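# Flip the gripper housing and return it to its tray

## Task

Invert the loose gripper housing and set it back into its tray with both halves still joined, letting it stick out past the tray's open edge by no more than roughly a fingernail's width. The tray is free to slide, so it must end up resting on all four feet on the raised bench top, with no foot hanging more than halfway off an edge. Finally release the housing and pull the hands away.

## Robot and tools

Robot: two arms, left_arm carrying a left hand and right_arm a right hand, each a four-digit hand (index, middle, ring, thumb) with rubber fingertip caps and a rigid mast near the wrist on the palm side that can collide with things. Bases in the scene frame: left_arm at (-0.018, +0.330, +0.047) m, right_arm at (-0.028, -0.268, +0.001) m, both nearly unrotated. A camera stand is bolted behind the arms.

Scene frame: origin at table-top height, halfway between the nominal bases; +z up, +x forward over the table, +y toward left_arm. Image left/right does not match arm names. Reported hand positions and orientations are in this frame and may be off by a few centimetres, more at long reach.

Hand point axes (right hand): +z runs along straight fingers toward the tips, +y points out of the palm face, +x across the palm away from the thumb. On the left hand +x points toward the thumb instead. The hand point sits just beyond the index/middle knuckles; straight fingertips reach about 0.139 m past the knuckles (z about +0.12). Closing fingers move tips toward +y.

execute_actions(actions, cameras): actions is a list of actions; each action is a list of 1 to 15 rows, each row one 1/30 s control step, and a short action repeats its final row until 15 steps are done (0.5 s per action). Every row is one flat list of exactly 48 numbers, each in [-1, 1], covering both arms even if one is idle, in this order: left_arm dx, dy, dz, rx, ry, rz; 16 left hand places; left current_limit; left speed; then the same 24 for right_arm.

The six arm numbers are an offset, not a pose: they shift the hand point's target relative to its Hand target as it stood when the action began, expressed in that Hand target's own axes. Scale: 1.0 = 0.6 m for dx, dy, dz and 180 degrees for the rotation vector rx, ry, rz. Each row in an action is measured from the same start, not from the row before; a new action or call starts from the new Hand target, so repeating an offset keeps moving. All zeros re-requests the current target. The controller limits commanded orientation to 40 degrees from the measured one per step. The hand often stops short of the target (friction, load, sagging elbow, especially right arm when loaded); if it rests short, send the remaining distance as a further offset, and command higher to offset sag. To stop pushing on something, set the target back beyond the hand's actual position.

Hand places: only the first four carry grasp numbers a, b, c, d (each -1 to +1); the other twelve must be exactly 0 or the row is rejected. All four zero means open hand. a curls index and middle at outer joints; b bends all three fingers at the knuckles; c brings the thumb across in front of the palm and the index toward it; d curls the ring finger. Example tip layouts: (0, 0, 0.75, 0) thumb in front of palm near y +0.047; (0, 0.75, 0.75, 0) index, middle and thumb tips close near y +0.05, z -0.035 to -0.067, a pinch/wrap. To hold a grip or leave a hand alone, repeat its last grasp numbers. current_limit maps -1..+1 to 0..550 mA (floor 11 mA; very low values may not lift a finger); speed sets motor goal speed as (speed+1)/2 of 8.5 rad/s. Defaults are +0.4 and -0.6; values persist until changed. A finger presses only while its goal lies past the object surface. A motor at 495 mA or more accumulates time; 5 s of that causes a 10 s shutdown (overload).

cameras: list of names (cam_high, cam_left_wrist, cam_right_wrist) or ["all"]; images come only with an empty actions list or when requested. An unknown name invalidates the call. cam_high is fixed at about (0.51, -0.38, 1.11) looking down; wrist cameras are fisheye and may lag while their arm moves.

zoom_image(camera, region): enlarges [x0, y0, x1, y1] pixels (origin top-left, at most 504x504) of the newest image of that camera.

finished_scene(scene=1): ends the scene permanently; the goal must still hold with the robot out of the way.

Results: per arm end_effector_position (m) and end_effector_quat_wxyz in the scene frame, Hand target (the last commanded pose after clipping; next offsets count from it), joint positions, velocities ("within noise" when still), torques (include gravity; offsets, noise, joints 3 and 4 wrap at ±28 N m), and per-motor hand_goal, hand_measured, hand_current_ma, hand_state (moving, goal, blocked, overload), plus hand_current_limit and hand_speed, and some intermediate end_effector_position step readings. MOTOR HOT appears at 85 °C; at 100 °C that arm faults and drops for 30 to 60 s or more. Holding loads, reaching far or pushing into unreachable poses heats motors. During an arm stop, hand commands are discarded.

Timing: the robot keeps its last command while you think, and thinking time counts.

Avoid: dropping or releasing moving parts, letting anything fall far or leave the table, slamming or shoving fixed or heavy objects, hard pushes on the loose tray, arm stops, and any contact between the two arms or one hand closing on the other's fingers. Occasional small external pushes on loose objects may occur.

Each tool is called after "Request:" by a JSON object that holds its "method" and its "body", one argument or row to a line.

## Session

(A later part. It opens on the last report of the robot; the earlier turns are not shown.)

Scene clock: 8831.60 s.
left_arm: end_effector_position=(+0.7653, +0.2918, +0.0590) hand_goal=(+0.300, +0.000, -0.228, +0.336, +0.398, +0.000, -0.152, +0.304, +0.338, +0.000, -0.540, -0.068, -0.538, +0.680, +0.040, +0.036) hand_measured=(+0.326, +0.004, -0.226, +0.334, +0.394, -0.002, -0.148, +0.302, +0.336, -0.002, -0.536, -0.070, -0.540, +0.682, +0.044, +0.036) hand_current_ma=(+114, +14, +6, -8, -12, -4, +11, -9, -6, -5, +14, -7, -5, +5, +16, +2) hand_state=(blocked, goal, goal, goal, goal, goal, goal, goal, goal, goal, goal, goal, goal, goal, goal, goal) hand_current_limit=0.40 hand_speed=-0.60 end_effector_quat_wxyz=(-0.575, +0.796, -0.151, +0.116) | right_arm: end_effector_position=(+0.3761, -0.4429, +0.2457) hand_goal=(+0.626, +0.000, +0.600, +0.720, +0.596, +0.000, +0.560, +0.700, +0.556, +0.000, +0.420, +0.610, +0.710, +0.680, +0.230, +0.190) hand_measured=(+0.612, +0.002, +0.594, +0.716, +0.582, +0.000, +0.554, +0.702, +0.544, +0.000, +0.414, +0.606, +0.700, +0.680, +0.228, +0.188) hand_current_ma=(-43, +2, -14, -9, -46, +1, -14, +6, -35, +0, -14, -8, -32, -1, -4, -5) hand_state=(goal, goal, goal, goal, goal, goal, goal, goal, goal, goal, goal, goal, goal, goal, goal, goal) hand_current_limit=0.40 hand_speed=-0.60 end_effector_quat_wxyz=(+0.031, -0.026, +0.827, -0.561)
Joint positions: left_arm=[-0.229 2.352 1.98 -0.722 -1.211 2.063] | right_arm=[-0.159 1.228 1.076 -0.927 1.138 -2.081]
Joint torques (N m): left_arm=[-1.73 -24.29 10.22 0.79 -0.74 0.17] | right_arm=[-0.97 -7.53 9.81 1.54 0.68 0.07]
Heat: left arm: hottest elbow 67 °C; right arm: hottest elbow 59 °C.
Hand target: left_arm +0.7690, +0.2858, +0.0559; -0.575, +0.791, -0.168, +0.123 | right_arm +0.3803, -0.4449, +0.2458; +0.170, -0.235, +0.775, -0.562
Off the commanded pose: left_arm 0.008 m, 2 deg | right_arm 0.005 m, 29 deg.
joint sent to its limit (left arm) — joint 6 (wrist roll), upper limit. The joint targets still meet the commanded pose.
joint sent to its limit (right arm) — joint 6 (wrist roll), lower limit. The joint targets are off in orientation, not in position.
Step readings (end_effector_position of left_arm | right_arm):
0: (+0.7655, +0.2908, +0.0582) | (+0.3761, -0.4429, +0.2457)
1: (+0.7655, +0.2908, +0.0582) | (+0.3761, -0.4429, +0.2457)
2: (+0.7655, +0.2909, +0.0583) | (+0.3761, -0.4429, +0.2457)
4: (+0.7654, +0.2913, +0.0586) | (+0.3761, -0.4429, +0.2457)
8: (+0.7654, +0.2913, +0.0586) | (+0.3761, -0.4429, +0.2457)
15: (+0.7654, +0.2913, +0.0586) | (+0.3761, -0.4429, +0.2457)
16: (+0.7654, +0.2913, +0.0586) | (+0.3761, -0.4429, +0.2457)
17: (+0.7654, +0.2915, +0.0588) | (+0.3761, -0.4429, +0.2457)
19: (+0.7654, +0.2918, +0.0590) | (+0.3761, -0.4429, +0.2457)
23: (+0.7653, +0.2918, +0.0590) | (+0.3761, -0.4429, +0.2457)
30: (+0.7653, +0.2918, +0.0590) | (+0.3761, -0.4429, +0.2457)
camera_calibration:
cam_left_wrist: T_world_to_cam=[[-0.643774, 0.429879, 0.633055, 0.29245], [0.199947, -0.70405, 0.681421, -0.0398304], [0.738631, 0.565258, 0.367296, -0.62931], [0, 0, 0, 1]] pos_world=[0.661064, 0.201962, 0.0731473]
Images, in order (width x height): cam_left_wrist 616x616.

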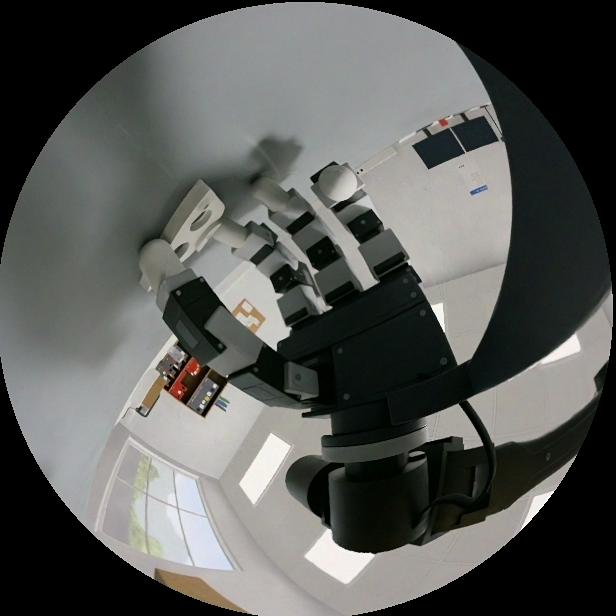

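Request:
{"method": "execute_actions", "body": {
  "actions": [
    [[0,0,0,0,0,0,0.43,0.27,0.76,0.7,0,0,0,0,0,0,0,0,0,0,0,0,0.4,-0.6,0,0,0,0,0,0,0,0.1,0,0.1,0,0,0,0,0,0,0,0,0,0,0,0,0.4,-0.6]],
    [[0,0,0,0,0,0,0.43,0.31,0.76,0.7,0,0,0,0,0,0,0,0,0,0,0,0,0.4,-0.6,0,0,0,0,0,0,0,0.1,0,0.1,0,0,0,0,0,0,0,0,0,0,0,0,0.4,-0.6]]
  ],
  "cameras": ["cam_left_wrist"]
}}

Request:
{"method": "zoom_image", "body": {
  "camera": "cam_left_wrist",
  "region": [110, 110, 290, 310]
}}

Scene clock: 8837.50 s.
left_arm: end_effector_position=(+0.7653, +0.2928, +0.0598) hand_goal=(+0.178, +0.000, -0.202, +0.354, +0.240, +0.000, -0.170, +0.304, +0.204, +0.000, -0.540, -0.050, -0.538, +0.680, +0.040, +0.054) hand_measured=(+0.286, +0.006, -0.194, +0.352, +0.238, -0.002, -0.166, +0.302, +0.204, -0.002, -0.536, -0.052, -0.540, +0.682, +0.046, +0.056) hand_current_ma=(+385, +17, +27, -6, -6, -4, +15, -9, -2, -5, +14, -7, -5, +5, +26, +10) hand_state=(blocked, goal, goal, goal, goal, goal, goal, goal, goal, goal, goal, goal, goal, goal, goal, goal) hand_current_limit=0.40 hand_speed=-0.60 end_effector_quat_wxyz=(-0.577, +0.794, -0.150, +0.116) | right_arm: end_effector_position=(+0.3761, -0.4429, +0.2457) hand_goal=(+0.626, +0.000, +0.600, +0.720, +0.596, +0.000, +0.560, +0.700, +0.556, +0.000, +0.420, +0.610, +0.710, +0.680, +0.230, +0.190) hand_measured=(+0.612, +0.002, +0.594, +0.716, +0.582, +0.000, +0.554, +0.702, +0.544, +0.000, +0.414, +0.606, +0.700, +0.680, +0.228, +0.188) hand_current_ma=(-43, +2, -14, -9, -46, +1, -14, +6, -35, +0, -14, -8, -32, -1, -4, -5) hand_state=(goal, goal, goal, goal, goal, goal, goal, goal, goal, goal, goal, goal, goal, goal, goal, goal) hand_current_limit=0.40 hand_speed=-0.60 end_effector_quat_wxyz=(+0.031, -0.026, +0.827, -0.561)
Joint positions: left_arm=[-0.229 2.352 1.98 -0.722 -1.218 2.063] | right_arm=[-0.159 1.228 1.076 -0.927 1.138 -2.081]
Joint torques (N m): left_arm=[-1.2 -23.77 10.37 0.7 -0.48 0.21] | right_arm=[-0.97 -7.47 9.85 1.54 0.67 0.06]
Heat: left arm: hottest elbow 67 °C; right arm: hottest elbow 59 °C.
Hand target: left_arm +0.7690, +0.2858, +0.0559; -0.575, +0.791, -0.168, +0.123 | right_arm +0.3803, -0.4449, +0.2458; +0.170, -0.235, +0.775, -0.562
Off the commanded pose: left_arm 0.009 m, 2 deg | right_arm 0.005 m, 29 deg.
joint sent to its limit (left arm) — joint 6 (wrist roll), upper limit. The joint targets still meet the commanded pose.
joint sent to its limit (right arm) — joint 6 (wrist roll), lower limit. The joint targets are off in orientation, not in position.
Step readings (end_effector_position of left_arm | right_arm):
0: (+0.7653, +0.2918, +0.0590) | (+0.3761, -0.4429, +0.2457)
1: (+0.7653, +0.2918, +0.0590) | (+0.3761, -0.4429, +0.2457)
2: (+0.7653, +0.2920, +0.0592) | (+0.3761, -0.4429, +0.2457)
4: (+0.7653, +0.2923, +0.0594) | (+0.3761, -0.4429, +0.2457)
8: (+0.7652, +0.2924, +0.0595) | (+0.3761, -0.4429, +0.2457)
15: (+0.7652, +0.2924, +0.0595) | (+0.3761, -0.4429, +0.2457)
16: (+0.7652, +0.2924, +0.0595) | (+0.3761, -0.4429, +0.2457)
17: (+0.7652, +0.2926, +0.0596) | (+0.3761, -0.4429, +0.2457)
19: (+0.7652, +0.2927, +0.0598) | (+0.3761, -0.4429, +0.2457)
23: (+0.7653, +0.2928, +0.0598) | (+0.3761, -0.4429, +0.2457)
30: (+0.7653, +0.2928, +0.0598) | (+0.3761, -0.4429, +0.2457)
camera_calibration:
cam_left_wrist: T_world_to_cam=[[-0.646258, 0.424555, 0.634117, 0.294937], [0.200637, -0.70719, 0.677958, -0.0391573], [0.736271, 0.565363, 0.371845, -0.628571], [0, 0, 0, 1]] pos_world=[0.661261, 0.202463, 0.0732541]
Images, in order (width x height): cam_left_wrist 616x616.

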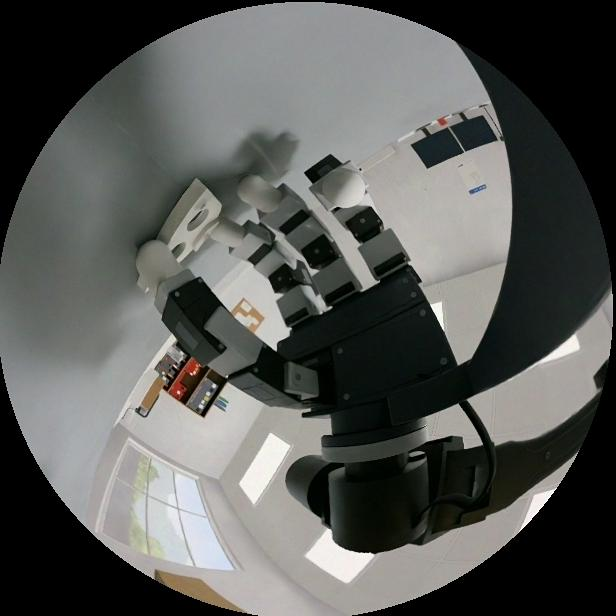

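Scaled by 2.520 from the camera's 616x616 image, which has a finer 880x880 frame.

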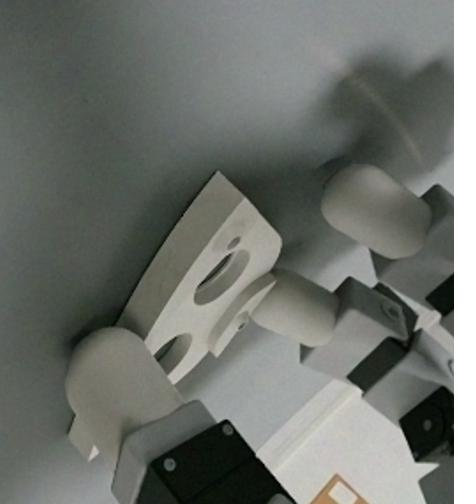

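Request:
{"method": "execute_actions", "body": {
  "actions": [
    [[0,-0.0238,-0.0077,0,0,0,0.43,0.31,0.76,0.7,0,0,0,0,0,0,0,0,0,0,0,0,0.4,-0.6,0,0,0,0,0,0,0,0.1,0,0.1,0,0,0,0,0,0,0,0,0,0,0,0,0.4,-0.6]]
  ],
  "cameras": ["cam_left_wrist"]
}}

Request:
{"method": "zoom_image", "body": {
  "camera": "cam_left_wrist",
  "region": [110, 110, 290, 310]
}}

Scene clock: 8844.13 s.
left_arm: end_effector_position=(+0.7638, +0.2931, +0.0606) hand_goal=(+0.178, +0.000, -0.202, +0.354, +0.240, +0.000, -0.170, +0.304, +0.204, +0.000, -0.540, -0.050, -0.538, +0.680, +0.040, +0.054) hand_measured=(+0.272, +0.008, -0.190, +0.356, +0.238, -0.002, -0.166, +0.302, +0.204, -0.002, -0.536, -0.052, -0.540, +0.682, +0.052, +0.060) hand_current_ma=(+385, +25, +47, +6, -6, -4, +15, -9, -2, -5, +14, -7, -5, +5, +56, +24) hand_state=(blocked, goal, goal, goal, goal, goal, goal, goal, goal, goal, goal, goal, goal, goal, goal, goal) hand_current_limit=0.40 hand_speed=-0.60 end_effector_quat_wxyz=(-0.577, +0.794, -0.152, +0.113) | right_arm: end_effector_position=(+0.3761, -0.4429, +0.2457) hand_goal=(+0.626, +0.000, +0.600, +0.720, +0.596, +0.000, +0.560, +0.700, +0.556, +0.000, +0.420, +0.610, +0.710, +0.680, +0.230, +0.190) hand_measured=(+0.612, +0.002, +0.594, +0.716, +0.582, +0.000, +0.554, +0.702, +0.544, +0.000, +0.414, +0.606, +0.700, +0.680, +0.228, +0.188) hand_current_ma=(-43, +2, -14, -9, -46, +1, -14, +6, -35, +0, -14, -8, -32, -1, -4, -5) hand_state=(goal, goal, goal, goal, goal, goal, goal, goal, goal, goal, goal, goal, goal, goal, goal, goal) hand_current_limit=0.40 hand_speed=-0.60 end_effector_quat_wxyz=(+0.031, -0.026, +0.827, -0.561)
Joint positions: left_arm=[-0.229 2.35 1.98 -0.73 -1.218 2.063] | right_arm=[-0.159 1.228 1.076 -0.927 1.138 -2.081]
Joint torques (N m): left_arm=[-1.79 -25.11 11.1 0.14 -0.47 0.18] | right_arm=[-1.03 -7.71 9.76 1.59 0.66 0.05]
Heat: left arm: hottest elbow 67 °C; right arm: hottest elbow 59 °C.
Hand target: left_arm +0.7690, +0.2859, +0.0708; -0.575, +0.791, -0.168, +0.123 | right_arm +0.3803, -0.4449, +0.2458; +0.170, -0.235, +0.775, -0.562
Off the commanded pose: left_arm 0.014 m, 2 deg | right_arm 0.005 m, 29 deg.
joint sent to its limit (left arm) — joint 6 (wrist roll), upper limit. The joint targets still meet the commanded pose.
joint sent to its limit (right arm) — joint 6 (wrist roll), lower limit. The joint targets are off in orientation, not in position.
Step readings (end_effector_position of left_arm | right_arm):
0: (+0.7653, +0.2928, +0.0598) | (+0.3761, -0.4429, +0.2457)
1: (+0.7653, +0.2928, +0.0598) | (+0.3761, -0.4429, +0.2457)
2: (+0.7653, +0.2928, +0.0598) | (+0.3761, -0.4429, +0.2457)
4: (+0.7653, +0.2928, +0.0601) | (+0.3761, -0.4429, +0.2457)
8: (+0.7644, +0.2930, +0.0603) | (+0.3761, -0.4429, +0.2457)
15: (+0.7639, +0.2931, +0.0606) | (+0.3761, -0.4429, +0.2457)
camera_calibration:
cam_left_wrist: T_world_to_cam=[[-0.642002, 0.423634, 0.639037, 0.290087], [0.205186, -0.708151, 0.675589, -0.0421773], [0.738737, 0.56485, 0.367711, -0.629409], [0, 0, 0, 1]] pos_world=[0.659858, 0.202763, 0.0745583]
Images, in order (width x height): cam_left_wrist 616x616.

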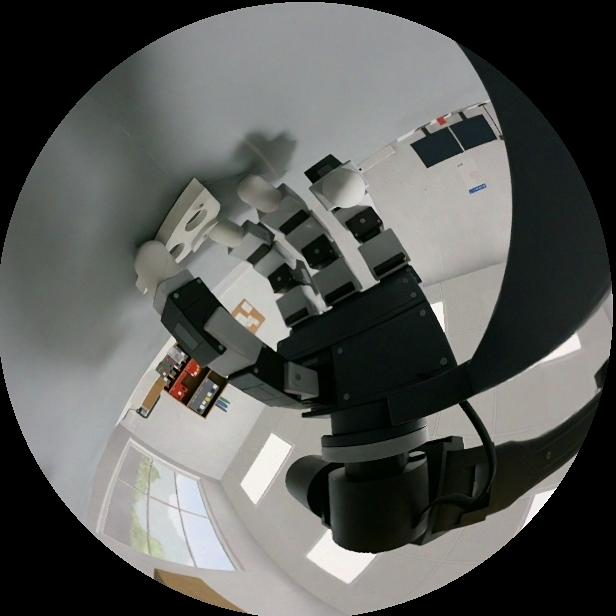

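Scaled by 2.520 from the camera's 616x616 image, which has a finer 880x880 frame.

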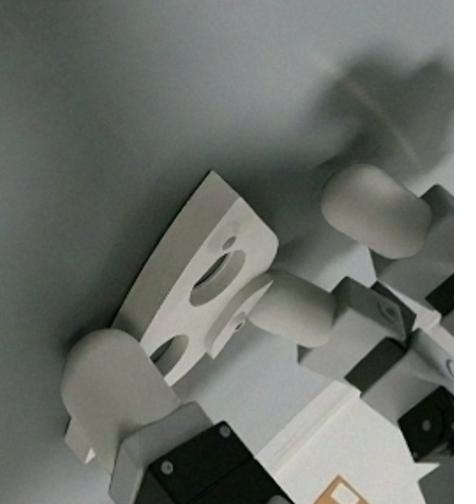

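Request:
{"method": "execute_actions", "body": {
  "actions": [
    [[0,-0.0158,-0.0051,0,0,0,0.43,0.33,0.76,0.7,0,0,0,0,0,0,0,0,0,0,0,0,0.4,-0.6,0,0,0,0,0,0,0,0.1,0,0.1,0,0,0,0,0,0,0,0,0,0,0,0,0.4,-0.6]]
  ],
  "cameras": ["cam_left_wrist"]
}}

Request:
{"method": "zoom_image", "body": {
  "camera": "cam_left_wrist",
  "region": [110, 110, 290, 310]
}}

Scene clock: 8848.43 s.
left_arm: end_effector_position=(+0.7606, +0.2935, +0.0618) hand_goal=(+0.152, +0.000, -0.196, +0.358, +0.206, +0.000, -0.174, +0.304, +0.174, +0.000, -0.540, -0.046, -0.538, +0.680, +0.040, +0.058) hand_measured=(+0.248, +0.010, -0.180, +0.362, +0.204, -0.002, -0.170, +0.302, +0.174, -0.002, -0.536, -0.048, -0.540, +0.682, +0.060, +0.068) hand_current_ma=(+385, +31, +62, +15, -5, -4, +17, -9, -1, -5, +14, -7, -5, +5, +100, +46) hand_state=(blocked, goal, goal, goal, goal, goal, goal, goal, goal, goal, goal, goal, goal, goal, goal, goal) hand_current_limit=0.40 hand_speed=-0.60 end_effector_quat_wxyz=(-0.577, +0.795, -0.157, +0.107) | right_arm: end_effector_position=(+0.3761, -0.4429, +0.2457) hand_goal=(+0.626, +0.000, +0.600, +0.720, +0.596, +0.000, +0.560, +0.700, +0.556, +0.000, +0.420, +0.610, +0.710, +0.680, +0.230, +0.190) hand_measured=(+0.612, +0.002, +0.594, +0.716, +0.582, +0.000, +0.554, +0.702, +0.544, +0.000, +0.414, +0.606, +0.700, +0.680, +0.228, +0.188) hand_current_ma=(-43, +2, -14, -9, -46, +1, -14, +6, -35, +0, -14, -8, -32, -1, -4, -5) hand_state=(goal, goal, goal, goal, goal, goal, goal, goal, goal, goal, goal, goal, goal, goal, goal, goal) hand_current_limit=0.40 hand_speed=-0.60 end_effector_quat_wxyz=(+0.031, -0.026, +0.827, -0.561)
Joint positions: left_arm=[-0.229 2.346 1.981 -0.751 -1.216 2.063] | right_arm=[-0.159 1.228 1.076 -0.927 1.138 -2.081]
Joint torques (N m): left_arm=[-1.85 -26.11 11.32 0.34 -0.6 0.18] | right_arm=[-0.85 -7.59 9.76 1.59 0.67 0.07]
Heat: left arm: hottest elbow 68 °C; right arm: hottest elbow 59 °C.
Hand target: left_arm +0.7689, +0.2859, +0.0808; -0.575, +0.791, -0.168, +0.123 | right_arm +0.3803, -0.4449, +0.2458; +0.170, -0.235, +0.775, -0.562
Off the commanded pose: left_arm 0.022 m, 2 deg | right_arm 0.005 m, 29 deg.
joint sent to its limit (left arm) — joint 6 (wrist roll), upper limit. The joint targets still meet the commanded pose.
joint sent to its limit (right arm) — joint 6 (wrist roll), lower limit. The joint targets are off in orientation, not in position.
Step readings (end_effector_position of left_arm | right_arm):
0: (+0.7638, +0.2931, +0.0606) | (+0.3761, -0.4429, +0.2457)
1: (+0.7638, +0.2931, +0.0606) | (+0.3761, -0.4429, +0.2457)
2: (+0.7637, +0.2931, +0.0609) | (+0.3761, -0.4429, +0.2457)
4: (+0.7628, +0.2932, +0.0612) | (+0.3761, -0.4429, +0.2457)
8: (+0.7611, +0.2934, +0.0618) | (+0.3761, -0.4429, +0.2457)
15: (+0.7605, +0.2935, +0.0615) | (+0.3761, -0.4429, +0.2457)
camera_calibration:
cam_left_wrist: T_world_to_cam=[[-0.631319, 0.422953, 0.650036, 0.278488], [0.215398, -0.709581, 0.670893, -0.0490905], [0.74501, 0.563565, 0.356869, -0.631489], [0, 0, 0, 1]] pos_world=[0.656854, 0.203264, 0.0772664]
Images, in order (width x height): cam_left_wrist 616x616.

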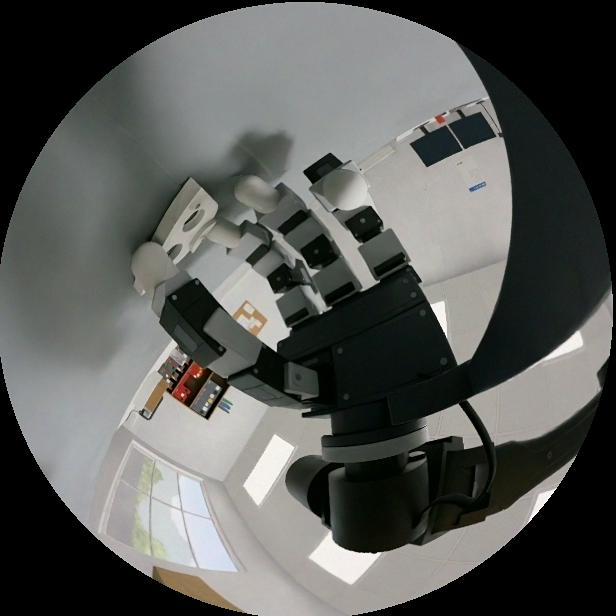

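Scaled by 2.520 from the camera's 616x616 image, which has a finer 880x880 frame.

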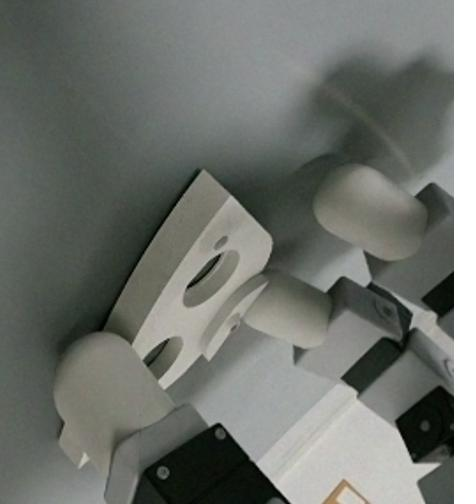

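Request:
{"method": "execute_actions", "body": {
  "actions": [
    [[0,-0.0095,-0.0031,0,0,0,0.43,0.35,0.76,0.7,0,0,0,0,0,0,0,0,0,0,0,0,0.4,-0.6,0,0,0,0,0,0,0,0.1,0,0.1,0,0,0,0,0,0,0,0,0,0,0,0,0.4,-0.6]],
    [[0,-0.0158,-0.0051,0,0,0,0.43,0.36,0.76,0.7,0,0,0,0,0,0,0,0,0,0,0,0,0.4,-0.6,0,0,0,0,0,0,0,0.1,0,0.1,0,0,0,0,0,0,0,0,0,0,0,0,0.4,-0.6]]
  ],
  "cameras": ["cam_left_wrist"]
}}

Request:
{"method": "zoom_image", "body": {
  "camera": "cam_left_wrist",
  "region": [110, 110, 290, 310]
}}

Scene clock: 8855.77 s.
left_arm: end_effector_position=(+0.7548, +0.2942, +0.0636) hand_goal=(+0.112, +0.000, -0.186, +0.364, +0.152, +0.000, -0.180, +0.304, +0.128, +0.000, -0.540, -0.040, -0.538, +0.680, +0.040, +0.064) hand_measured=(+0.220, +0.010, -0.164, +0.372, +0.152, -0.002, -0.174, +0.302, +0.128, -0.002, -0.536, -0.042, -0.540, +0.682, +0.066, +0.076) hand_current_ma=(+385, +32, +85, +29, -2, -4, +19, -9, +1, -5, +14, -7, -5, +5, +141, +66) hand_state=(blocked, goal, blocked, goal, goal, goal, goal, goal, goal, goal, goal, goal, goal, goal, blocked, goal) hand_current_limit=0.40 hand_speed=-0.60 end_effector_quat_wxyz=(-0.575, +0.795, -0.166, +0.096) | right_arm: end_effector_position=(+0.3761, -0.4429, +0.2457) hand_goal=(+0.626, +0.000, +0.600, +0.720, +0.596, +0.000, +0.560, +0.700, +0.556, +0.000, +0.420, +0.610, +0.710, +0.680, +0.230, +0.190) hand_measured=(+0.612, +0.002, +0.594, +0.716, +0.582, +0.000, +0.554, +0.702, +0.544, +0.000, +0.414, +0.606, +0.700, +0.680, +0.228, +0.188) hand_current_ma=(-43, +2, -14, -9, -46, +1, -14, +6, -35, +0, -14, -8, -32, -1, -4, -5) hand_state=(goal, goal, goal, goal, goal, goal, goal, goal, goal, goal, goal, goal, goal, goal, goal, goal) hand_current_limit=0.40 hand_speed=-0.60 end_effector_quat_wxyz=(+0.031, -0.026, +0.827, -0.561)
Joint positions: left_arm=[-0.229 2.341 1.982 -0.786 -1.212 2.063] | right_arm=[-0.159 1.228 1.076 -0.927 1.138 -2.081]
Joint torques (N m): left_arm=[-1.49 -26.81 12.26 0.32 -0.73 0.17] | right_arm=[-1.14 -7.41 9.85 1.62 0.65 0.07]
Heat: left arm: hottest elbow 71 °C; right arm: hottest elbow 59 °C.
Hand target: left_arm +0.7688, +0.2859, +0.0966; -0.575, +0.791, -0.168, +0.123 | right_arm +0.3803, -0.4449, +0.2458; +0.170, -0.235, +0.775, -0.562
Off the commanded pose: left_arm 0.037 m, 3 deg | right_arm 0.005 m, 29 deg.
joint sent to its limit (left arm) — joint 6 (wrist roll), upper limit. The joint targets still meet the commanded pose.
joint sent to its limit (right arm) — joint 6 (wrist roll), lower limit. The joint targets are off in orientation, not in position.
Step readings (end_effector_position of left_arm | right_arm):
0: (+0.7606, +0.2935, +0.0618) | (+0.3761, -0.4429, +0.2457)
1: (+0.7605, +0.2935, +0.0617) | (+0.3761, -0.4429, +0.2457)
2: (+0.7604, +0.2935, +0.0617) | (+0.3761, -0.4429, +0.2457)
4: (+0.7599, +0.2935, +0.0623) | (+0.3761, -0.4429, +0.2457)
8: (+0.7588, +0.2937, +0.0624) | (+0.3761, -0.4429, +0.2457)
15: (+0.7585, +0.2938, +0.0626) | (+0.3761, -0.4429, +0.2457)
16: (+0.7584, +0.2938, +0.0625) | (+0.3761, -0.4429, +0.2457)
17: (+0.7583, +0.2937, +0.0628) | (+0.3761, -0.4429, +0.2457)
19: (+0.7572, +0.2938, +0.0632) | (+0.3761, -0.4429, +0.2457)
23: (+0.7555, +0.2941, +0.0635) | (+0.3761, -0.4429, +0.2457)
30: (+0.7549, +0.2942, +0.0636) | (+0.3761, -0.4429, +0.2457)
camera_calibration:
cam_left_wrist: T_world_to_cam=[[-0.612215, 0.422249, 0.668505, 0.257953], [0.232825, -0.711715, 0.662762, -0.0604762], [0.755636, 0.561398, 0.337413, -0.634359], [0, 0, 0, 1]] pos_world=[0.651347, 0.204165, 0.0816797]
Images, in order (width x height): cam_left_wrist 616x616.

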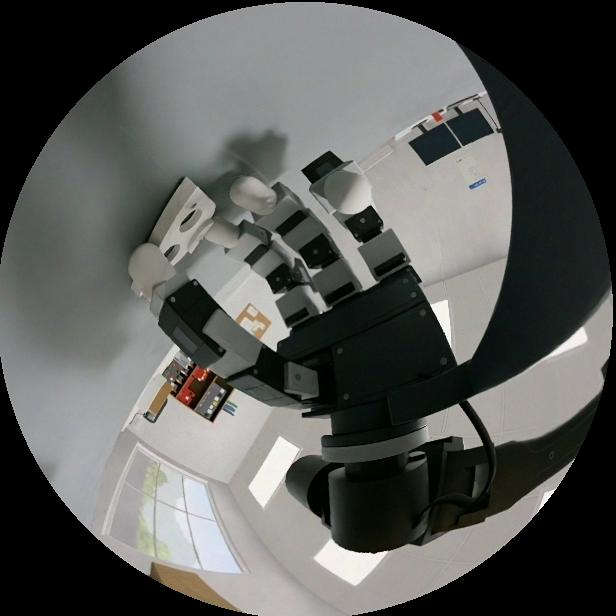

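Scaled by 2.520 from the camera's 616x616 image, which has a finer 880x880 frame.

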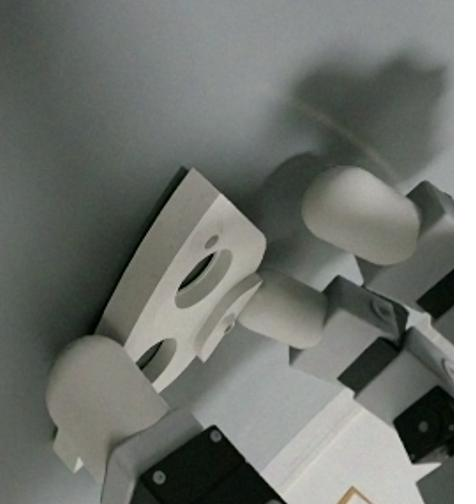

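Request:
{"method": "execute_actions", "body": {
  "actions": [
    [[0,-0.0158,-0.0051,0,0,0,0.43,0.37,0.76,0.7,0,0,0,0,0,0,0,0,0,0,0,0,0.4,-0.6,0,0,0,0,0,0,0,0.1,0,0.1,0,0,0,0,0,0,0,0,0,0,0,0,0.4,-0.6]],
    [[0,-0.0158,-0.0051,0,0,0,0.43,0.37,0.76,0.7,0,0,0,0,0,0,0,0,0,0,0,0,0.4,-0.6,0,0,0,0,0,0,0,0.1,0,0.1,0,0,0,0,0,0,0,0,0,0,0,0,0.4,-0.6]]
  ],
  "cameras": ["cam_left_wrist","cam_high"]
}}

Request:
{"method": "zoom_image", "body": {
  "camera": "cam_left_wrist",
  "region": [110, 110, 290, 310]
}}

Scene clock: 8860.93 s.
left_arm: end_effector_position=(+0.7527, +0.2942, +0.0794) hand_goal=(+0.098, +0.000, -0.184, +0.366, +0.136, +0.000, -0.182, +0.304, +0.114, +0.000, -0.540, -0.038, -0.538, +0.680, +0.040, +0.066) hand_measured=(+0.212, +0.004, -0.158, +0.376, +0.136, -0.002, -0.176, +0.302, +0.114, -0.002, -0.536, -0.040, -0.540, +0.682, +0.068, +0.080) hand_current_ma=(+385, +14, +99, +39, -2, -4, +20, -9, +1, -5, +14, -7, -5, +5, +151, +71) hand_state=(blocked, goal, blocked, goal, goal, goal, goal, goal, goal, goal, goal, goal, goal, goal, blocked, goal) hand_current_limit=0.40 hand_speed=-0.60 end_effector_quat_wxyz=(-0.575, +0.795, -0.169, +0.092) | right_arm: end_effector_position=(+0.3761, -0.4429, +0.2457) hand_goal=(+0.626, +0.000, +0.600, +0.720, +0.596, +0.000, +0.560, +0.700, +0.556, +0.000, +0.420, +0.610, +0.710, +0.680, +0.230, +0.190) hand_measured=(+0.612, +0.002, +0.594, +0.716, +0.582, +0.000, +0.554, +0.702, +0.544, +0.000, +0.414, +0.606, +0.700, +0.680, +0.228, +0.188) hand_current_ma=(-43, +2, -14, -9, -46, +1, -14, +6, -35, +0, -14, -8, -32, -1, -4, -5) hand_state=(goal, goal, goal, goal, goal, goal, goal, goal, goal, goal, goal, goal, goal, goal, goal, goal) hand_current_limit=0.40 hand_speed=-0.60 end_effector_quat_wxyz=(+0.031, -0.026, +0.827, -0.561)
Joint positions: left_arm=[-0.229 2.323 1.995 -0.827 -1.21 2.063] | right_arm=[-0.159 1.228 1.076 -0.927 1.138 -2.081]
Joint torques (N m): left_arm=[-1.61 -26.4 12.94 0.51 -0.83 0.19] | right_arm=[-0.79 -7.77 9.78 1.5 0.68 0.08]
Heat: left arm: hottest elbow 73 °C; right arm: hottest elbow 59 °C.
Hand target: left_arm +0.7690, +0.2860, +0.1167; -0.575, +0.791, -0.168, +0.123 | right_arm +0.3803, -0.4449, +0.2458; +0.170, -0.235, +0.775, -0.562
Off the commanded pose: left_arm 0.041 m, 4 deg | right_arm 0.005 m, 29 deg.
joint sent to its limit (left arm) — joint 6 (wrist roll), upper limit. The joint targets still meet the commanded pose.
joint sent to its limit (right arm) — joint 6 (wrist roll), lower limit. The joint targets are off in orientation, not in position.
Step readings (end_effector_position of left_arm | right_arm):
0: (+0.7548, +0.2942, +0.0636) | (+0.3761, -0.4429, +0.2457)
1: (+0.7548, +0.2942, +0.0636) | (+0.3761, -0.4429, +0.2457)
2: (+0.7545, +0.2943, +0.0637) | (+0.3761, -0.4429, +0.2457)
4: (+0.7536, +0.2944, +0.0643) | (+0.3761, -0.4429, +0.2457)
8: (+0.7519, +0.2947, +0.0650) | (+0.3761, -0.4429, +0.2457)
15: (+0.7514, +0.2948, +0.0660) | (+0.3761, -0.4429, +0.2457)
16: (+0.7514, +0.2948, +0.0662) | (+0.3761, -0.4429, +0.2457)
17: (+0.7511, +0.2948, +0.0663) | (+0.3761, -0.4429, +0.2457)
19: (+0.7503, +0.2950, +0.0670) | (+0.3761, -0.4429, +0.2457)
23: (+0.7502, +0.2947, +0.0706) | (+0.3761, -0.4429, +0.2457)
30: (+0.7523, +0.2943, +0.0781) | (+0.3761, -0.4429, +0.2457)
camera_calibration:
cam_left_wrist: T_world_to_cam=[[-0.605126, 0.422362, 0.674857, 0.240302], [0.23869, -0.712428, 0.659904, -0.0745527], [0.759506, 0.560407, 0.330295, -0.640202], [0, 0, 0, 1]] pos_world=[0.649445, 0.204166, 0.0984842]
Images, in order (width x height): cam_high 672x504, cam_left_wrist 616x616.

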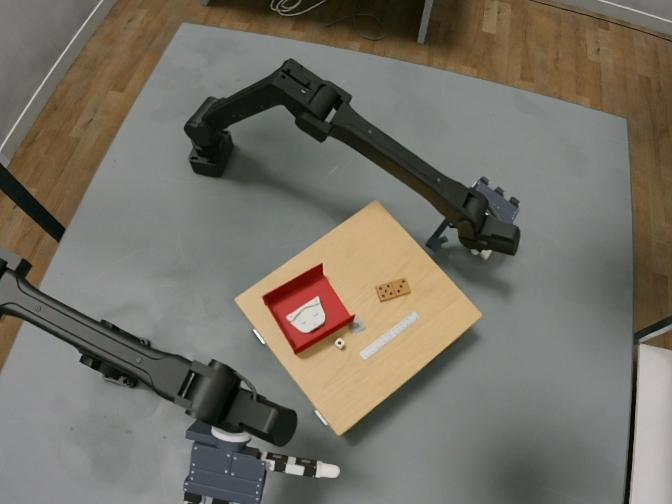

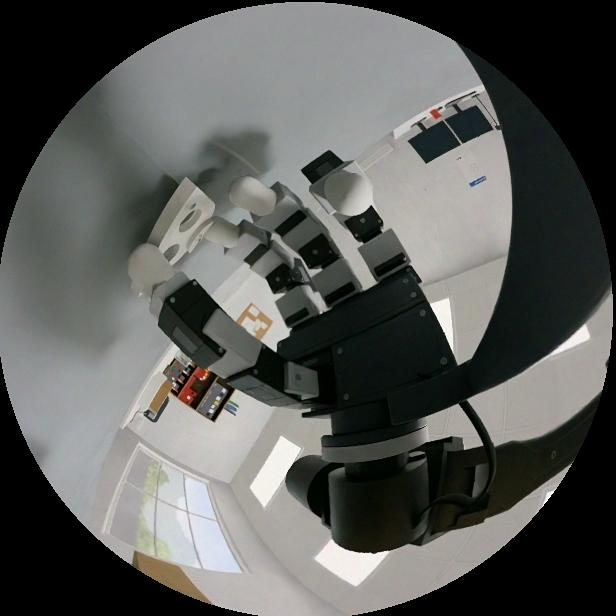

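Scaled by 2.520 from the camera's 616x616 image, which has a finer 880x880 frame.

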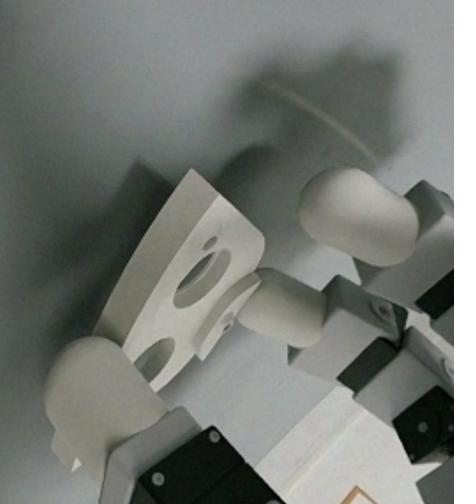

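Request:
{"method": "execute_actions", "body": {
  "actions": [
    [[-0.0638,-0.044,0.0113,0,-0.0106,-0.0034,0.43,0.38,0.76,0.7,0,0,0,0,0,0,0,0,0,0,0,0,0.4,-0.6,0,0,0,0,0,0,0,0.1,0,0.1,0,0,0,0,0,0,0,0,0,0,0,0,0.4,-0.6]],
    [[-0.0775,-0.0358,0.0027,0,-0.0106,-0.0034,0.43,0.38,0.76,0.7,0,0,0,0,0,0,0,0,0,0,0,0,0.4,-0.6,0,0,0,0,0,0,0,0.1,0,0.1,0,0,0,0,0,0,0,0,0,0,0,0,0.4,-0.6]],
    [[-0.0927,-0.0192,0.005,0,-0.0106,-0.0034,0.43,0.38,0.76,0.7,0,0,0,0,0,0,0,0,0,0,0,0,0.4,-0.6,0,0,0,0,0,0,0,0.1,0,0.1,0,0,0,0,0,0,0,0,0,0,0,0,0.4,-0.6]]
  ],
  "cameras": ["cam_left_wrist","cam_high"]
}}

Request:
{"method": "zoom_image", "body": {
  "camera": "cam_left_wrist",
  "region": [110, 110, 290, 310]
}}

Scene clock: 8911.30 s.
left_arm: end_effector_position=(+0.6478, +0.3629, +0.1595) hand_goal=(+0.084, +0.000, -0.180, +0.368, +0.118, +0.000, -0.184, +0.304, +0.098, +0.000, -0.540, -0.036, -0.538, +0.680, +0.040, +0.068) hand_measured=(+0.084, +0.002, -0.174, +0.372, +0.116, -0.002, -0.178, +0.302, +0.098, -0.002, -0.536, -0.038, -0.538, +0.682, +0.042, +0.070) hand_current_ma=(-2, +8, +18, +12, -3, -4, +19, -9, +0, -5, +14, -7, +1, +5, +8, +10) hand_state=(goal, goal, goal, goal, goal, goal, goal, goal, goal, goal, goal, goal, goal, goal, goal, goal) hand_current_limit=0.40 hand_speed=-0.60 end_effector_quat_wxyz=(-0.579, +0.800, -0.132, +0.085) | right_arm: end_effector_position=(+0.3761, -0.4429, +0.2457) hand_goal=(+0.626, +0.000, +0.600, +0.720, +0.596, +0.000, +0.560, +0.700, +0.556, +0.000, +0.420, +0.610, +0.710, +0.680, +0.230, +0.190) hand_measured=(+0.612, +0.002, +0.594, +0.716, +0.582, +0.000, +0.554, +0.702, +0.544, +0.000, +0.414, +0.606, +0.700, +0.680, +0.228, +0.188) hand_current_ma=(-43, +2, -14, -9, -46, +1, -14, +6, -35, +0, -14, -8, -32, -1, -4, -5) hand_state=(goal, goal, goal, goal, goal, goal, goal, goal, goal, goal, goal, goal, goal, goal, goal, goal) hand_current_limit=0.40 hand_speed=-0.60 end_effector_quat_wxyz=(+0.031, -0.026, +0.827, -0.561)
Joint positions: left_arm=[-0.162 1.949 1.567 -0.745 -1.215 2.059] | right_arm=[-0.159 1.228 1.076 -0.927 1.138 -2.081]
Joint torques (N m): left_arm=[-0.62 -20.72 8.51 1.44 -0.91 0.16] | right_arm=[-1.14 -7.65 9.76 1.58 0.66 0.08]
Heat: left arm: hottest elbow 75 °C; right arm: hottest elbow 59 °C.
Hand target: left_arm +0.6498, +0.3649, +0.1696; -0.580, +0.799, -0.127, +0.092 | right_arm +0.3803, -0.4449, +0.2458; +0.170, -0.235, +0.775, -0.562
Off the commanded pose: left_arm 0.010 m, 1 deg | right_arm 0.005 m, 29 deg.
joint sent to its limit (right arm) — joint 6 (wrist roll), lower limit. The joint targets are off in orientation, not in position.
Step readings (end_effector_position of left_arm | right_arm):
0: (+0.7527, +0.2942, +0.0793) | (+0.3761, -0.4429, +0.2457)
1: (+0.7527, +0.2942, +0.0796) | (+0.3761, -0.4429, +0.2457)
2: (+0.7527, +0.2941, +0.0809) | (+0.3761, -0.4429, +0.2457)
4: (+0.7484, +0.2953, +0.0840) | (+0.3761, -0.4429, +0.2457)
8: (+0.7388, +0.3012, +0.1010) | (+0.3761, -0.4429, +0.2457)
15: (+0.7399, +0.3100, +0.1363) | (+0.3761, -0.4429, +0.2457)
16: (+0.7395, +0.3101, +0.1380) | (+0.3761, -0.4429, +0.2457)
17: (+0.7375, +0.3120, +0.1384) | (+0.3761, -0.4429, +0.2457)
19: (+0.7244, +0.3201, +0.1366) | (+0.3761, -0.4429, +0.2457)
23: (+0.7011, +0.3296, +0.1336) | (+0.3761, -0.4429, +0.2457)
30: (+0.6983, +0.3359, +0.1444) | (+0.3761, -0.4429, +0.2457)
31: (+0.6980, +0.3367, +0.1454) | (+0.3761, -0.4429, +0.2457)
32: (+0.6955, +0.3384, +0.1459) | (+0.3761, -0.4429, +0.2457)
34: (+0.6799, +0.3448, +0.1449) | (+0.3761, -0.4429, +0.2457)
38: (+0.6520, +0.3542, +0.1458) | (+0.3761, -0.4429, +0.2457)
45: (+0.6486, +0.3623, +0.1602) | (+0.3761, -0.4429, +0.2457)
camera_calibration:
cam_left_wrist: T_world_to_cam=[[-0.654493, 0.379026, 0.654201, 0.144655], [0.267443, -0.693266, 0.669221, -0.080509], [0.707187, 0.612962, 0.35237, -0.614197], [0, 0, 0, 1]] pos_world=[0.55056, 0.265837, 0.175669]
Images, in order (width x height): cam_high 672x504, cam_left_wrist 616x616.

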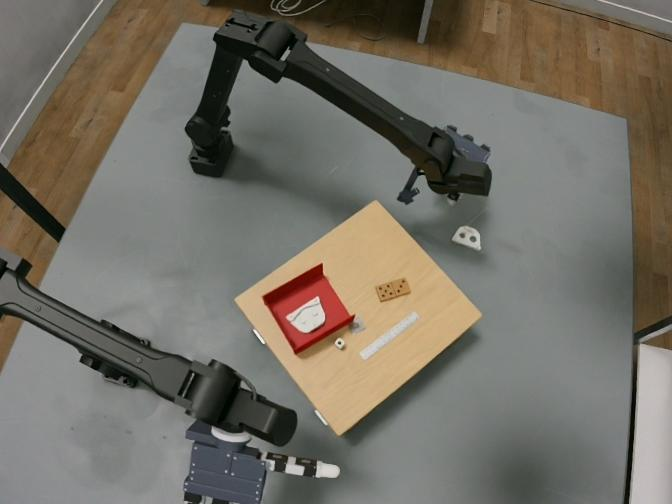

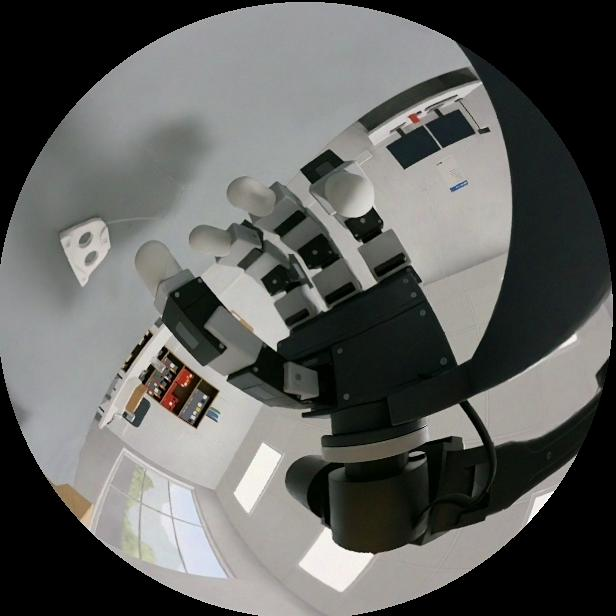

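Scaled by 2.520 from the camera's 616x616 image, which has a finer 880x880 frame.

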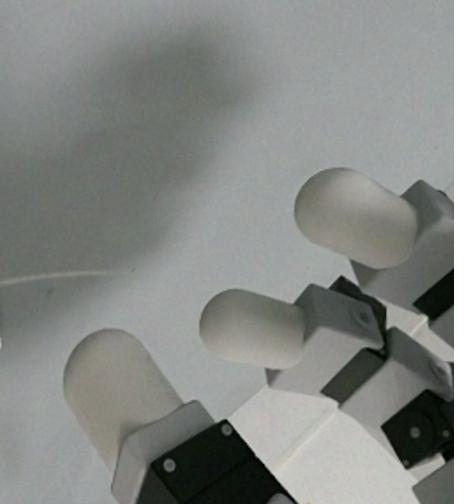

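Request:
{"method": "zoom_image", "body": {
  "camera": "cam_high",
  "region": [430, 205, 510, 265]
}}

Request:
{"method": "zoom_image", "body": {
  "camera": "cam_left_wrist",
  "region": [40, 200, 130, 300]
}}

Scaled by 6.300 from the camera's 672x504 image, which has a finer 960x720 frame.

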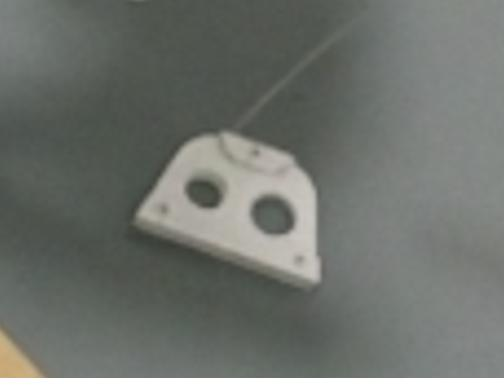

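Scaled by 5.040 from the camera's 616x616 image, which has a finer 880x880 frame.

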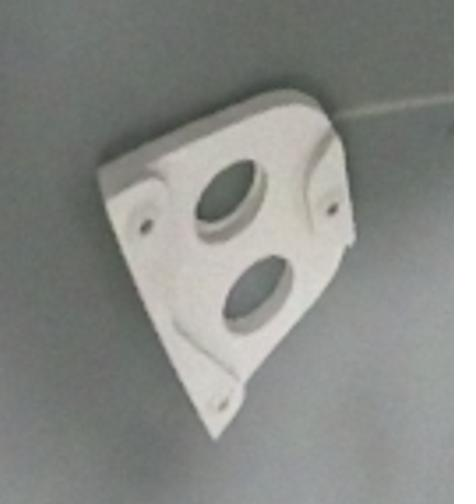

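Request:
{"method": "execute_actions", "body": {
  "actions": [
    [[0.0573,0.0412,-0.0187,0,-0.0317,-0.0103,0.43,0.2,0.76,0.7,0,0,0,0,0,0,0,0,0,0,0,0,0.4,-0.6,0,0,0,0,0,0,0,0.1,0,0.1,0,0,0,0,0,0,0,0,0,0,0,0,0.4,-0.6]],
    [[0.054,0.0672,-0.0181,0,-0.0317,0.0175,0.43,0.08,0.76,0.7,0,0,0,0,0,0,0,0,0,0,0,0,0.4,-0.6,0,0,0,0,0,0,0,0.1,0,0.1,0,0,0,0,0,0,0,0,0,0,0,0,0.4,-0.6]]
  ],
  "cameras": ["cam_left_wrist"]
}}

Request:
{"method": "zoom_image", "body": {
  "camera": "cam_left_wrist",
  "region": [90, 110, 290, 330]
}}

Scene clock: 8944.57 s.
left_arm: end_effector_position=(+0.6896, +0.3116, +0.1082) hand_goal=(+0.490, +0.000, -0.270, +0.308, +0.642, +0.000, -0.124, +0.304, +0.548, +0.000, -0.540, -0.096, -0.538, +0.680, +0.040, +0.008) hand_measured=(+0.476, +0.002, -0.266, +0.312, +0.626, -0.002, -0.128, +0.302, +0.534, -0.002, -0.536, -0.092, -0.538, +0.682, +0.042, +0.010) hand_current_ma=(-58, +8, +10, +11, -65, -4, -12, -9, -55, -5, +14, +11, +0, +5, +8, +11) hand_state=(goal, goal, goal, goal, goal, goal, goal, goal, goal, goal, goal, goal, goal, goal, goal, goal) hand_current_limit=0.40 hand_speed=-0.60 end_effector_quat_wxyz=(-0.587, +0.802, -0.109, +0.015) | right_arm: end_effector_position=(+0.3761, -0.4429, +0.2457) hand_goal=(+0.626, +0.000, +0.600, +0.720, +0.596, +0.000, +0.560, +0.700, +0.556, +0.000, +0.420, +0.610, +0.710, +0.680, +0.230, +0.190) hand_measured=(+0.612, +0.002, +0.594, +0.716, +0.582, +0.000, +0.554, +0.702, +0.544, +0.000, +0.414, +0.606, +0.700, +0.680, +0.228, +0.188) hand_current_ma=(-43, +2, -14, -9, -46, +1, -14, +6, -35, +0, -14, -8, -32, -1, -4, -5) hand_state=(goal, goal, goal, goal, goal, goal, goal, goal, goal, goal, goal, goal, goal, goal, goal, goal) hand_current_limit=0.40 hand_speed=-0.60 end_effector_quat_wxyz=(+0.031, -0.026, +0.827, -0.561)
Joint positions: left_arm=[-0.233 2.33 2.099 -1.527 -1.249 1.483] | right_arm=[-0.159 1.228 1.076 -0.927 1.138 -2.081]
Joint torques (N m): left_arm=[-1.26 -23 11.64 -0.39 -0.93 -0.03] | right_arm=[-1.2 -7.82 9.84 1.58 0.67 0.08]
Heat: left arm: hottest elbow 73 °C; right arm: hottest elbow 59 °C.
Hand target: left_arm +0.7037, +0.3078, +0.1144; -0.589, +0.804, -0.078, +0.006 | right_arm +0.3803, -0.4449, +0.2458; +0.170, -0.235, +0.775, -0.562
Off the commanded pose: left_arm 0.016 m, 4 deg | right_arm 0.005 m, 29 deg.
joint sent to its limit (right arm) — joint 6 (wrist roll), lower limit. The joint targets are off in orientation, not in position.
Step readings (end_effector_position of left_arm | right_arm):
0: (+0.6478, +0.3629, +0.1595) | (+0.3761, -0.4429, +0.2457)
1: (+0.6477, +0.3631, +0.1597) | (+0.3761, -0.4429, +0.2457)
2: (+0.6466, +0.3637, +0.1598) | (+0.3761, -0.4429, +0.2457)
4: (+0.6449, +0.3613, +0.1599) | (+0.3761, -0.4429, +0.2457)
8: (+0.6541, +0.3540, +0.1530) | (+0.3761, -0.4429, +0.2457)
15: (+0.6552, +0.3421, +0.1350) | (+0.3761, -0.4429, +0.2457)
16: (+0.6554, +0.3411, +0.1342) | (+0.3761, -0.4429, +0.2457)
17: (+0.6567, +0.3395, +0.1332) | (+0.3761, -0.4429, +0.2457)
19: (+0.6654, +0.3335, +0.1324) | (+0.3761, -0.4429, +0.2457)
23: (+0.6835, +0.3239, +0.1239) | (+0.3761, -0.4429, +0.2457)
30: (+0.6839, +0.3135, +0.1022) | (+0.3761, -0.4429, +0.2457)
camera_calibration:
cam_left_wrist: T_world_to_cam=[[-0.637177, 0.28493, 0.716115, 0.235688], [0.403382, -0.668439, 0.624878, -0.189569], [0.656726, 0.687026, 0.310978, -0.578072], [0, 0, 0, 1]] pos_world=[0.606278, 0.20328, 0.129445]
Images, in order (width x height): cam_left_wrist 616x616.

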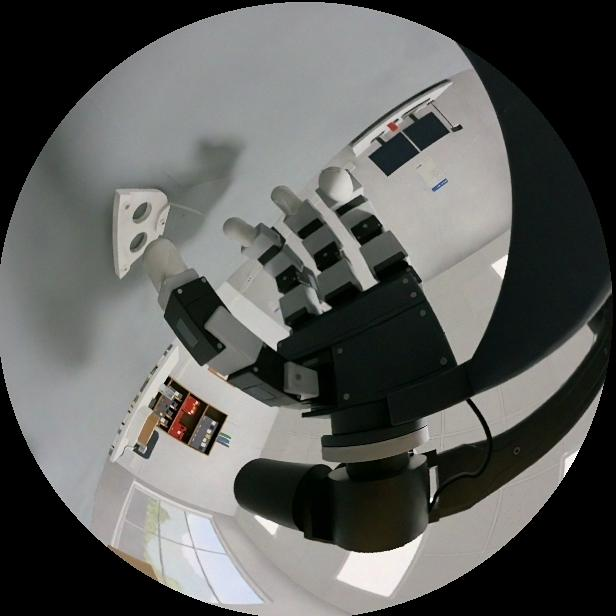

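Scaled by 2.291 from the camera's 616x616 image, which has a finer 880x880 frame.

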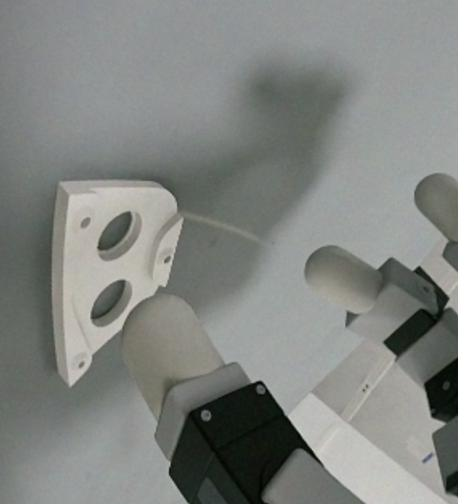

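Request:
{"method": "execute_actions", "body": {
  "actions": [
    [[0.0112,0.0264,-0.0034,0,0,0,0.44,0.06,0.76,0.7,0,0,0,0,0,0,0,0,0,0,0,0,0.4,-0.6,0,0,0,0,0,0,0,0.1,0,0.1,0,0,0,0,0,0,0,0,0,0,0,0,0.4,-0.6]],
    [[0.0112,0.0264,-0.0034,0,0,0,0.44,0.06,0.76,0.7,0,0,0,0,0,0,0,0,0,0,0,0,0.4,-0.6,0,0,0,0,0,0,0,0.1,0,0.1,0,0,0,0,0,0,0,0,0,0,0,0,0.4,-0.6]]
  ],
  "cameras": ["cam_left_wrist"]
}}

Request:
{"method": "zoom_image", "body": {
  "camera": "cam_left_wrist",
  "region": [90, 110, 290, 330]
}}

Scene clock: 8962.20 s.
left_arm: end_effector_position=(+0.7019, +0.3006, +0.0827) hand_goal=(+0.518, +0.000, -0.286, +0.294, +0.676, +0.000, -0.136, +0.290, +0.580, +0.000, -0.540, -0.102, -0.538, +0.680, +0.040, +0.002) hand_measured=(+0.502, +0.002, -0.282, +0.298, +0.658, -0.002, -0.134, +0.294, +0.566, -0.002, -0.536, -0.098, -0.538, +0.682, +0.042, +0.004) hand_current_ma=(-65, +8, +10, +11, -70, -4, +7, +10, -60, -5, +14, +11, +0, +5, +8, +11) hand_state=(goal, goal, goal, goal, goal, goal, goal, goal, goal, goal, goal, goal, goal, goal, goal, goal) hand_current_limit=0.40 hand_speed=-0.60 end_effector_quat_wxyz=(-0.586, +0.805, -0.096, +0.007) | right_arm: end_effector_position=(+0.3761, -0.4429, +0.2457) hand_goal=(+0.626, +0.000, +0.600, +0.720, +0.596, +0.000, +0.560, +0.700, +0.556, +0.000, +0.420, +0.610, +0.710, +0.680, +0.230, +0.190) hand_measured=(+0.612, +0.002, +0.594, +0.716, +0.582, +0.000, +0.554, +0.702, +0.544, +0.000, +0.414, +0.606, +0.700, +0.680, +0.228, +0.188) hand_current_ma=(-43, +2, -14, -9, -46, +1, -14, +6, -35, +0, -14, -8, -32, -1, -4, -5) hand_state=(goal, goal, goal, goal, goal, goal, goal, goal, goal, goal, goal, goal, goal, goal, goal, goal) hand_current_limit=0.40 hand_speed=-0.60 end_effector_quat_wxyz=(+0.031, -0.026, +0.827, -0.561)
Joint positions: left_arm=[-0.244 2.447 2.243 -1.67 -1.237 1.359] | right_arm=[-0.159 1.228 1.076 -0.927 1.138 -2.081]
Joint torques (N m): left_arm=[-2.02 -23.36 11.67 -0.77 -0.87 -0.13] | right_arm=[-0.91 -7.41 9.87 1.57 0.67 0.06]
Heat: left arm: hottest elbow 75 °C; right arm: hottest elbow 59 °C.
Hand target: left_arm +0.7129, +0.2929, +0.0846; -0.589, +0.804, -0.078, +0.006 | right_arm +0.3803, -0.4449, +0.2458; +0.170, -0.235, +0.775, -0.562
Off the commanded pose: left_arm 0.014 m, 2 deg | right_arm 0.005 m, 29 deg.
joint sent to its limit (left arm) — joint 4 (wrist pitch), lower limit. The joint targets still meet the commanded pose.
joint sent to its limit (right arm) — joint 6 (wrist roll), lower limit. The joint targets are off in orientation, not in position.
Step readings (end_effector_position of left_arm | right_arm):
0: (+0.6897, +0.3116, +0.1082) | (+0.3761, -0.4429, +0.2457)
1: (+0.6897, +0.3116, +0.1084) | (+0.3761, -0.4429, +0.2457)
2: (+0.6895, +0.3113, +0.1086) | (+0.3761, -0.4429, +0.2457)
4: (+0.6912, +0.3110, +0.1095) | (+0.3761, -0.4429, +0.2457)
8: (+0.6961, +0.3099, +0.1070) | (+0.3761, -0.4429, +0.2457)
15: (+0.6948, +0.3092, +0.0929) | (+0.3761, -0.4429, +0.2457)
16: (+0.6946, +0.3092, +0.0915) | (+0.3761, -0.4429, +0.2457)
17: (+0.6948, +0.3086, +0.0905) | (+0.3761, -0.4429, +0.2457)
19: (+0.6972, +0.3061, +0.0894) | (+0.3761, -0.4429, +0.2457)
23: (+0.7008, +0.3034, +0.0868) | (+0.3761, -0.4429, +0.2457)
30: (+0.7012, +0.3024, +0.0822) | (+0.3761, -0.4429, +0.2457)
camera_calibration:
cam_left_wrist: T_world_to_cam=[[-0.647094, 0.26733, 0.714006, 0.277375], [0.422567, -0.653748, 0.627735, -0.204023], [0.634592, 0.707918, 0.310071, -0.561209], [0, 0, 0, 1]] pos_world=[0.621839, 0.18976, 0.10404]
Images, in order (width x height): cam_left_wrist 616x616.

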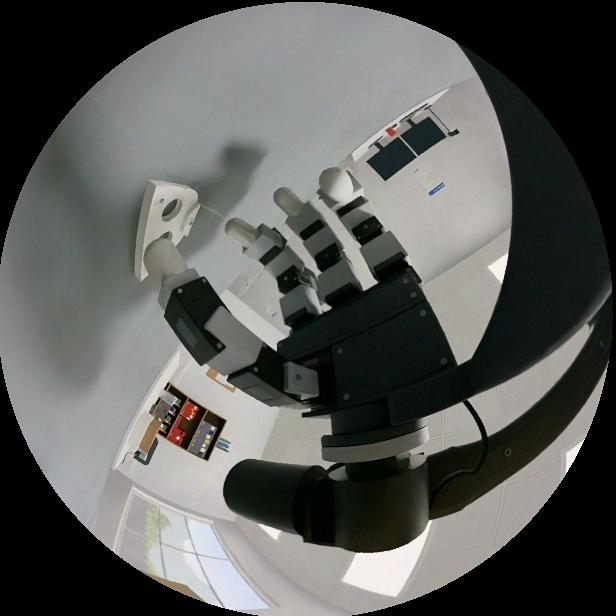

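Scaled by 2.291 from the camera's 616x616 image, which has a finer 880x880 frame.

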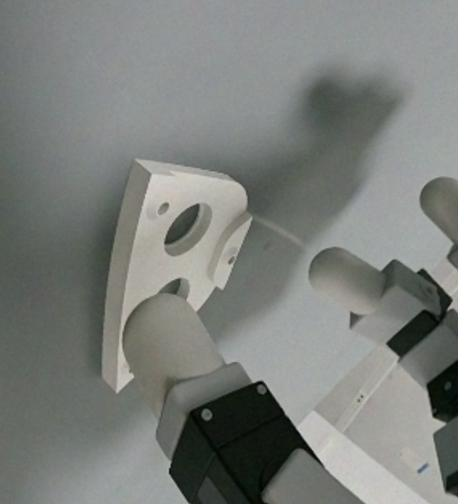

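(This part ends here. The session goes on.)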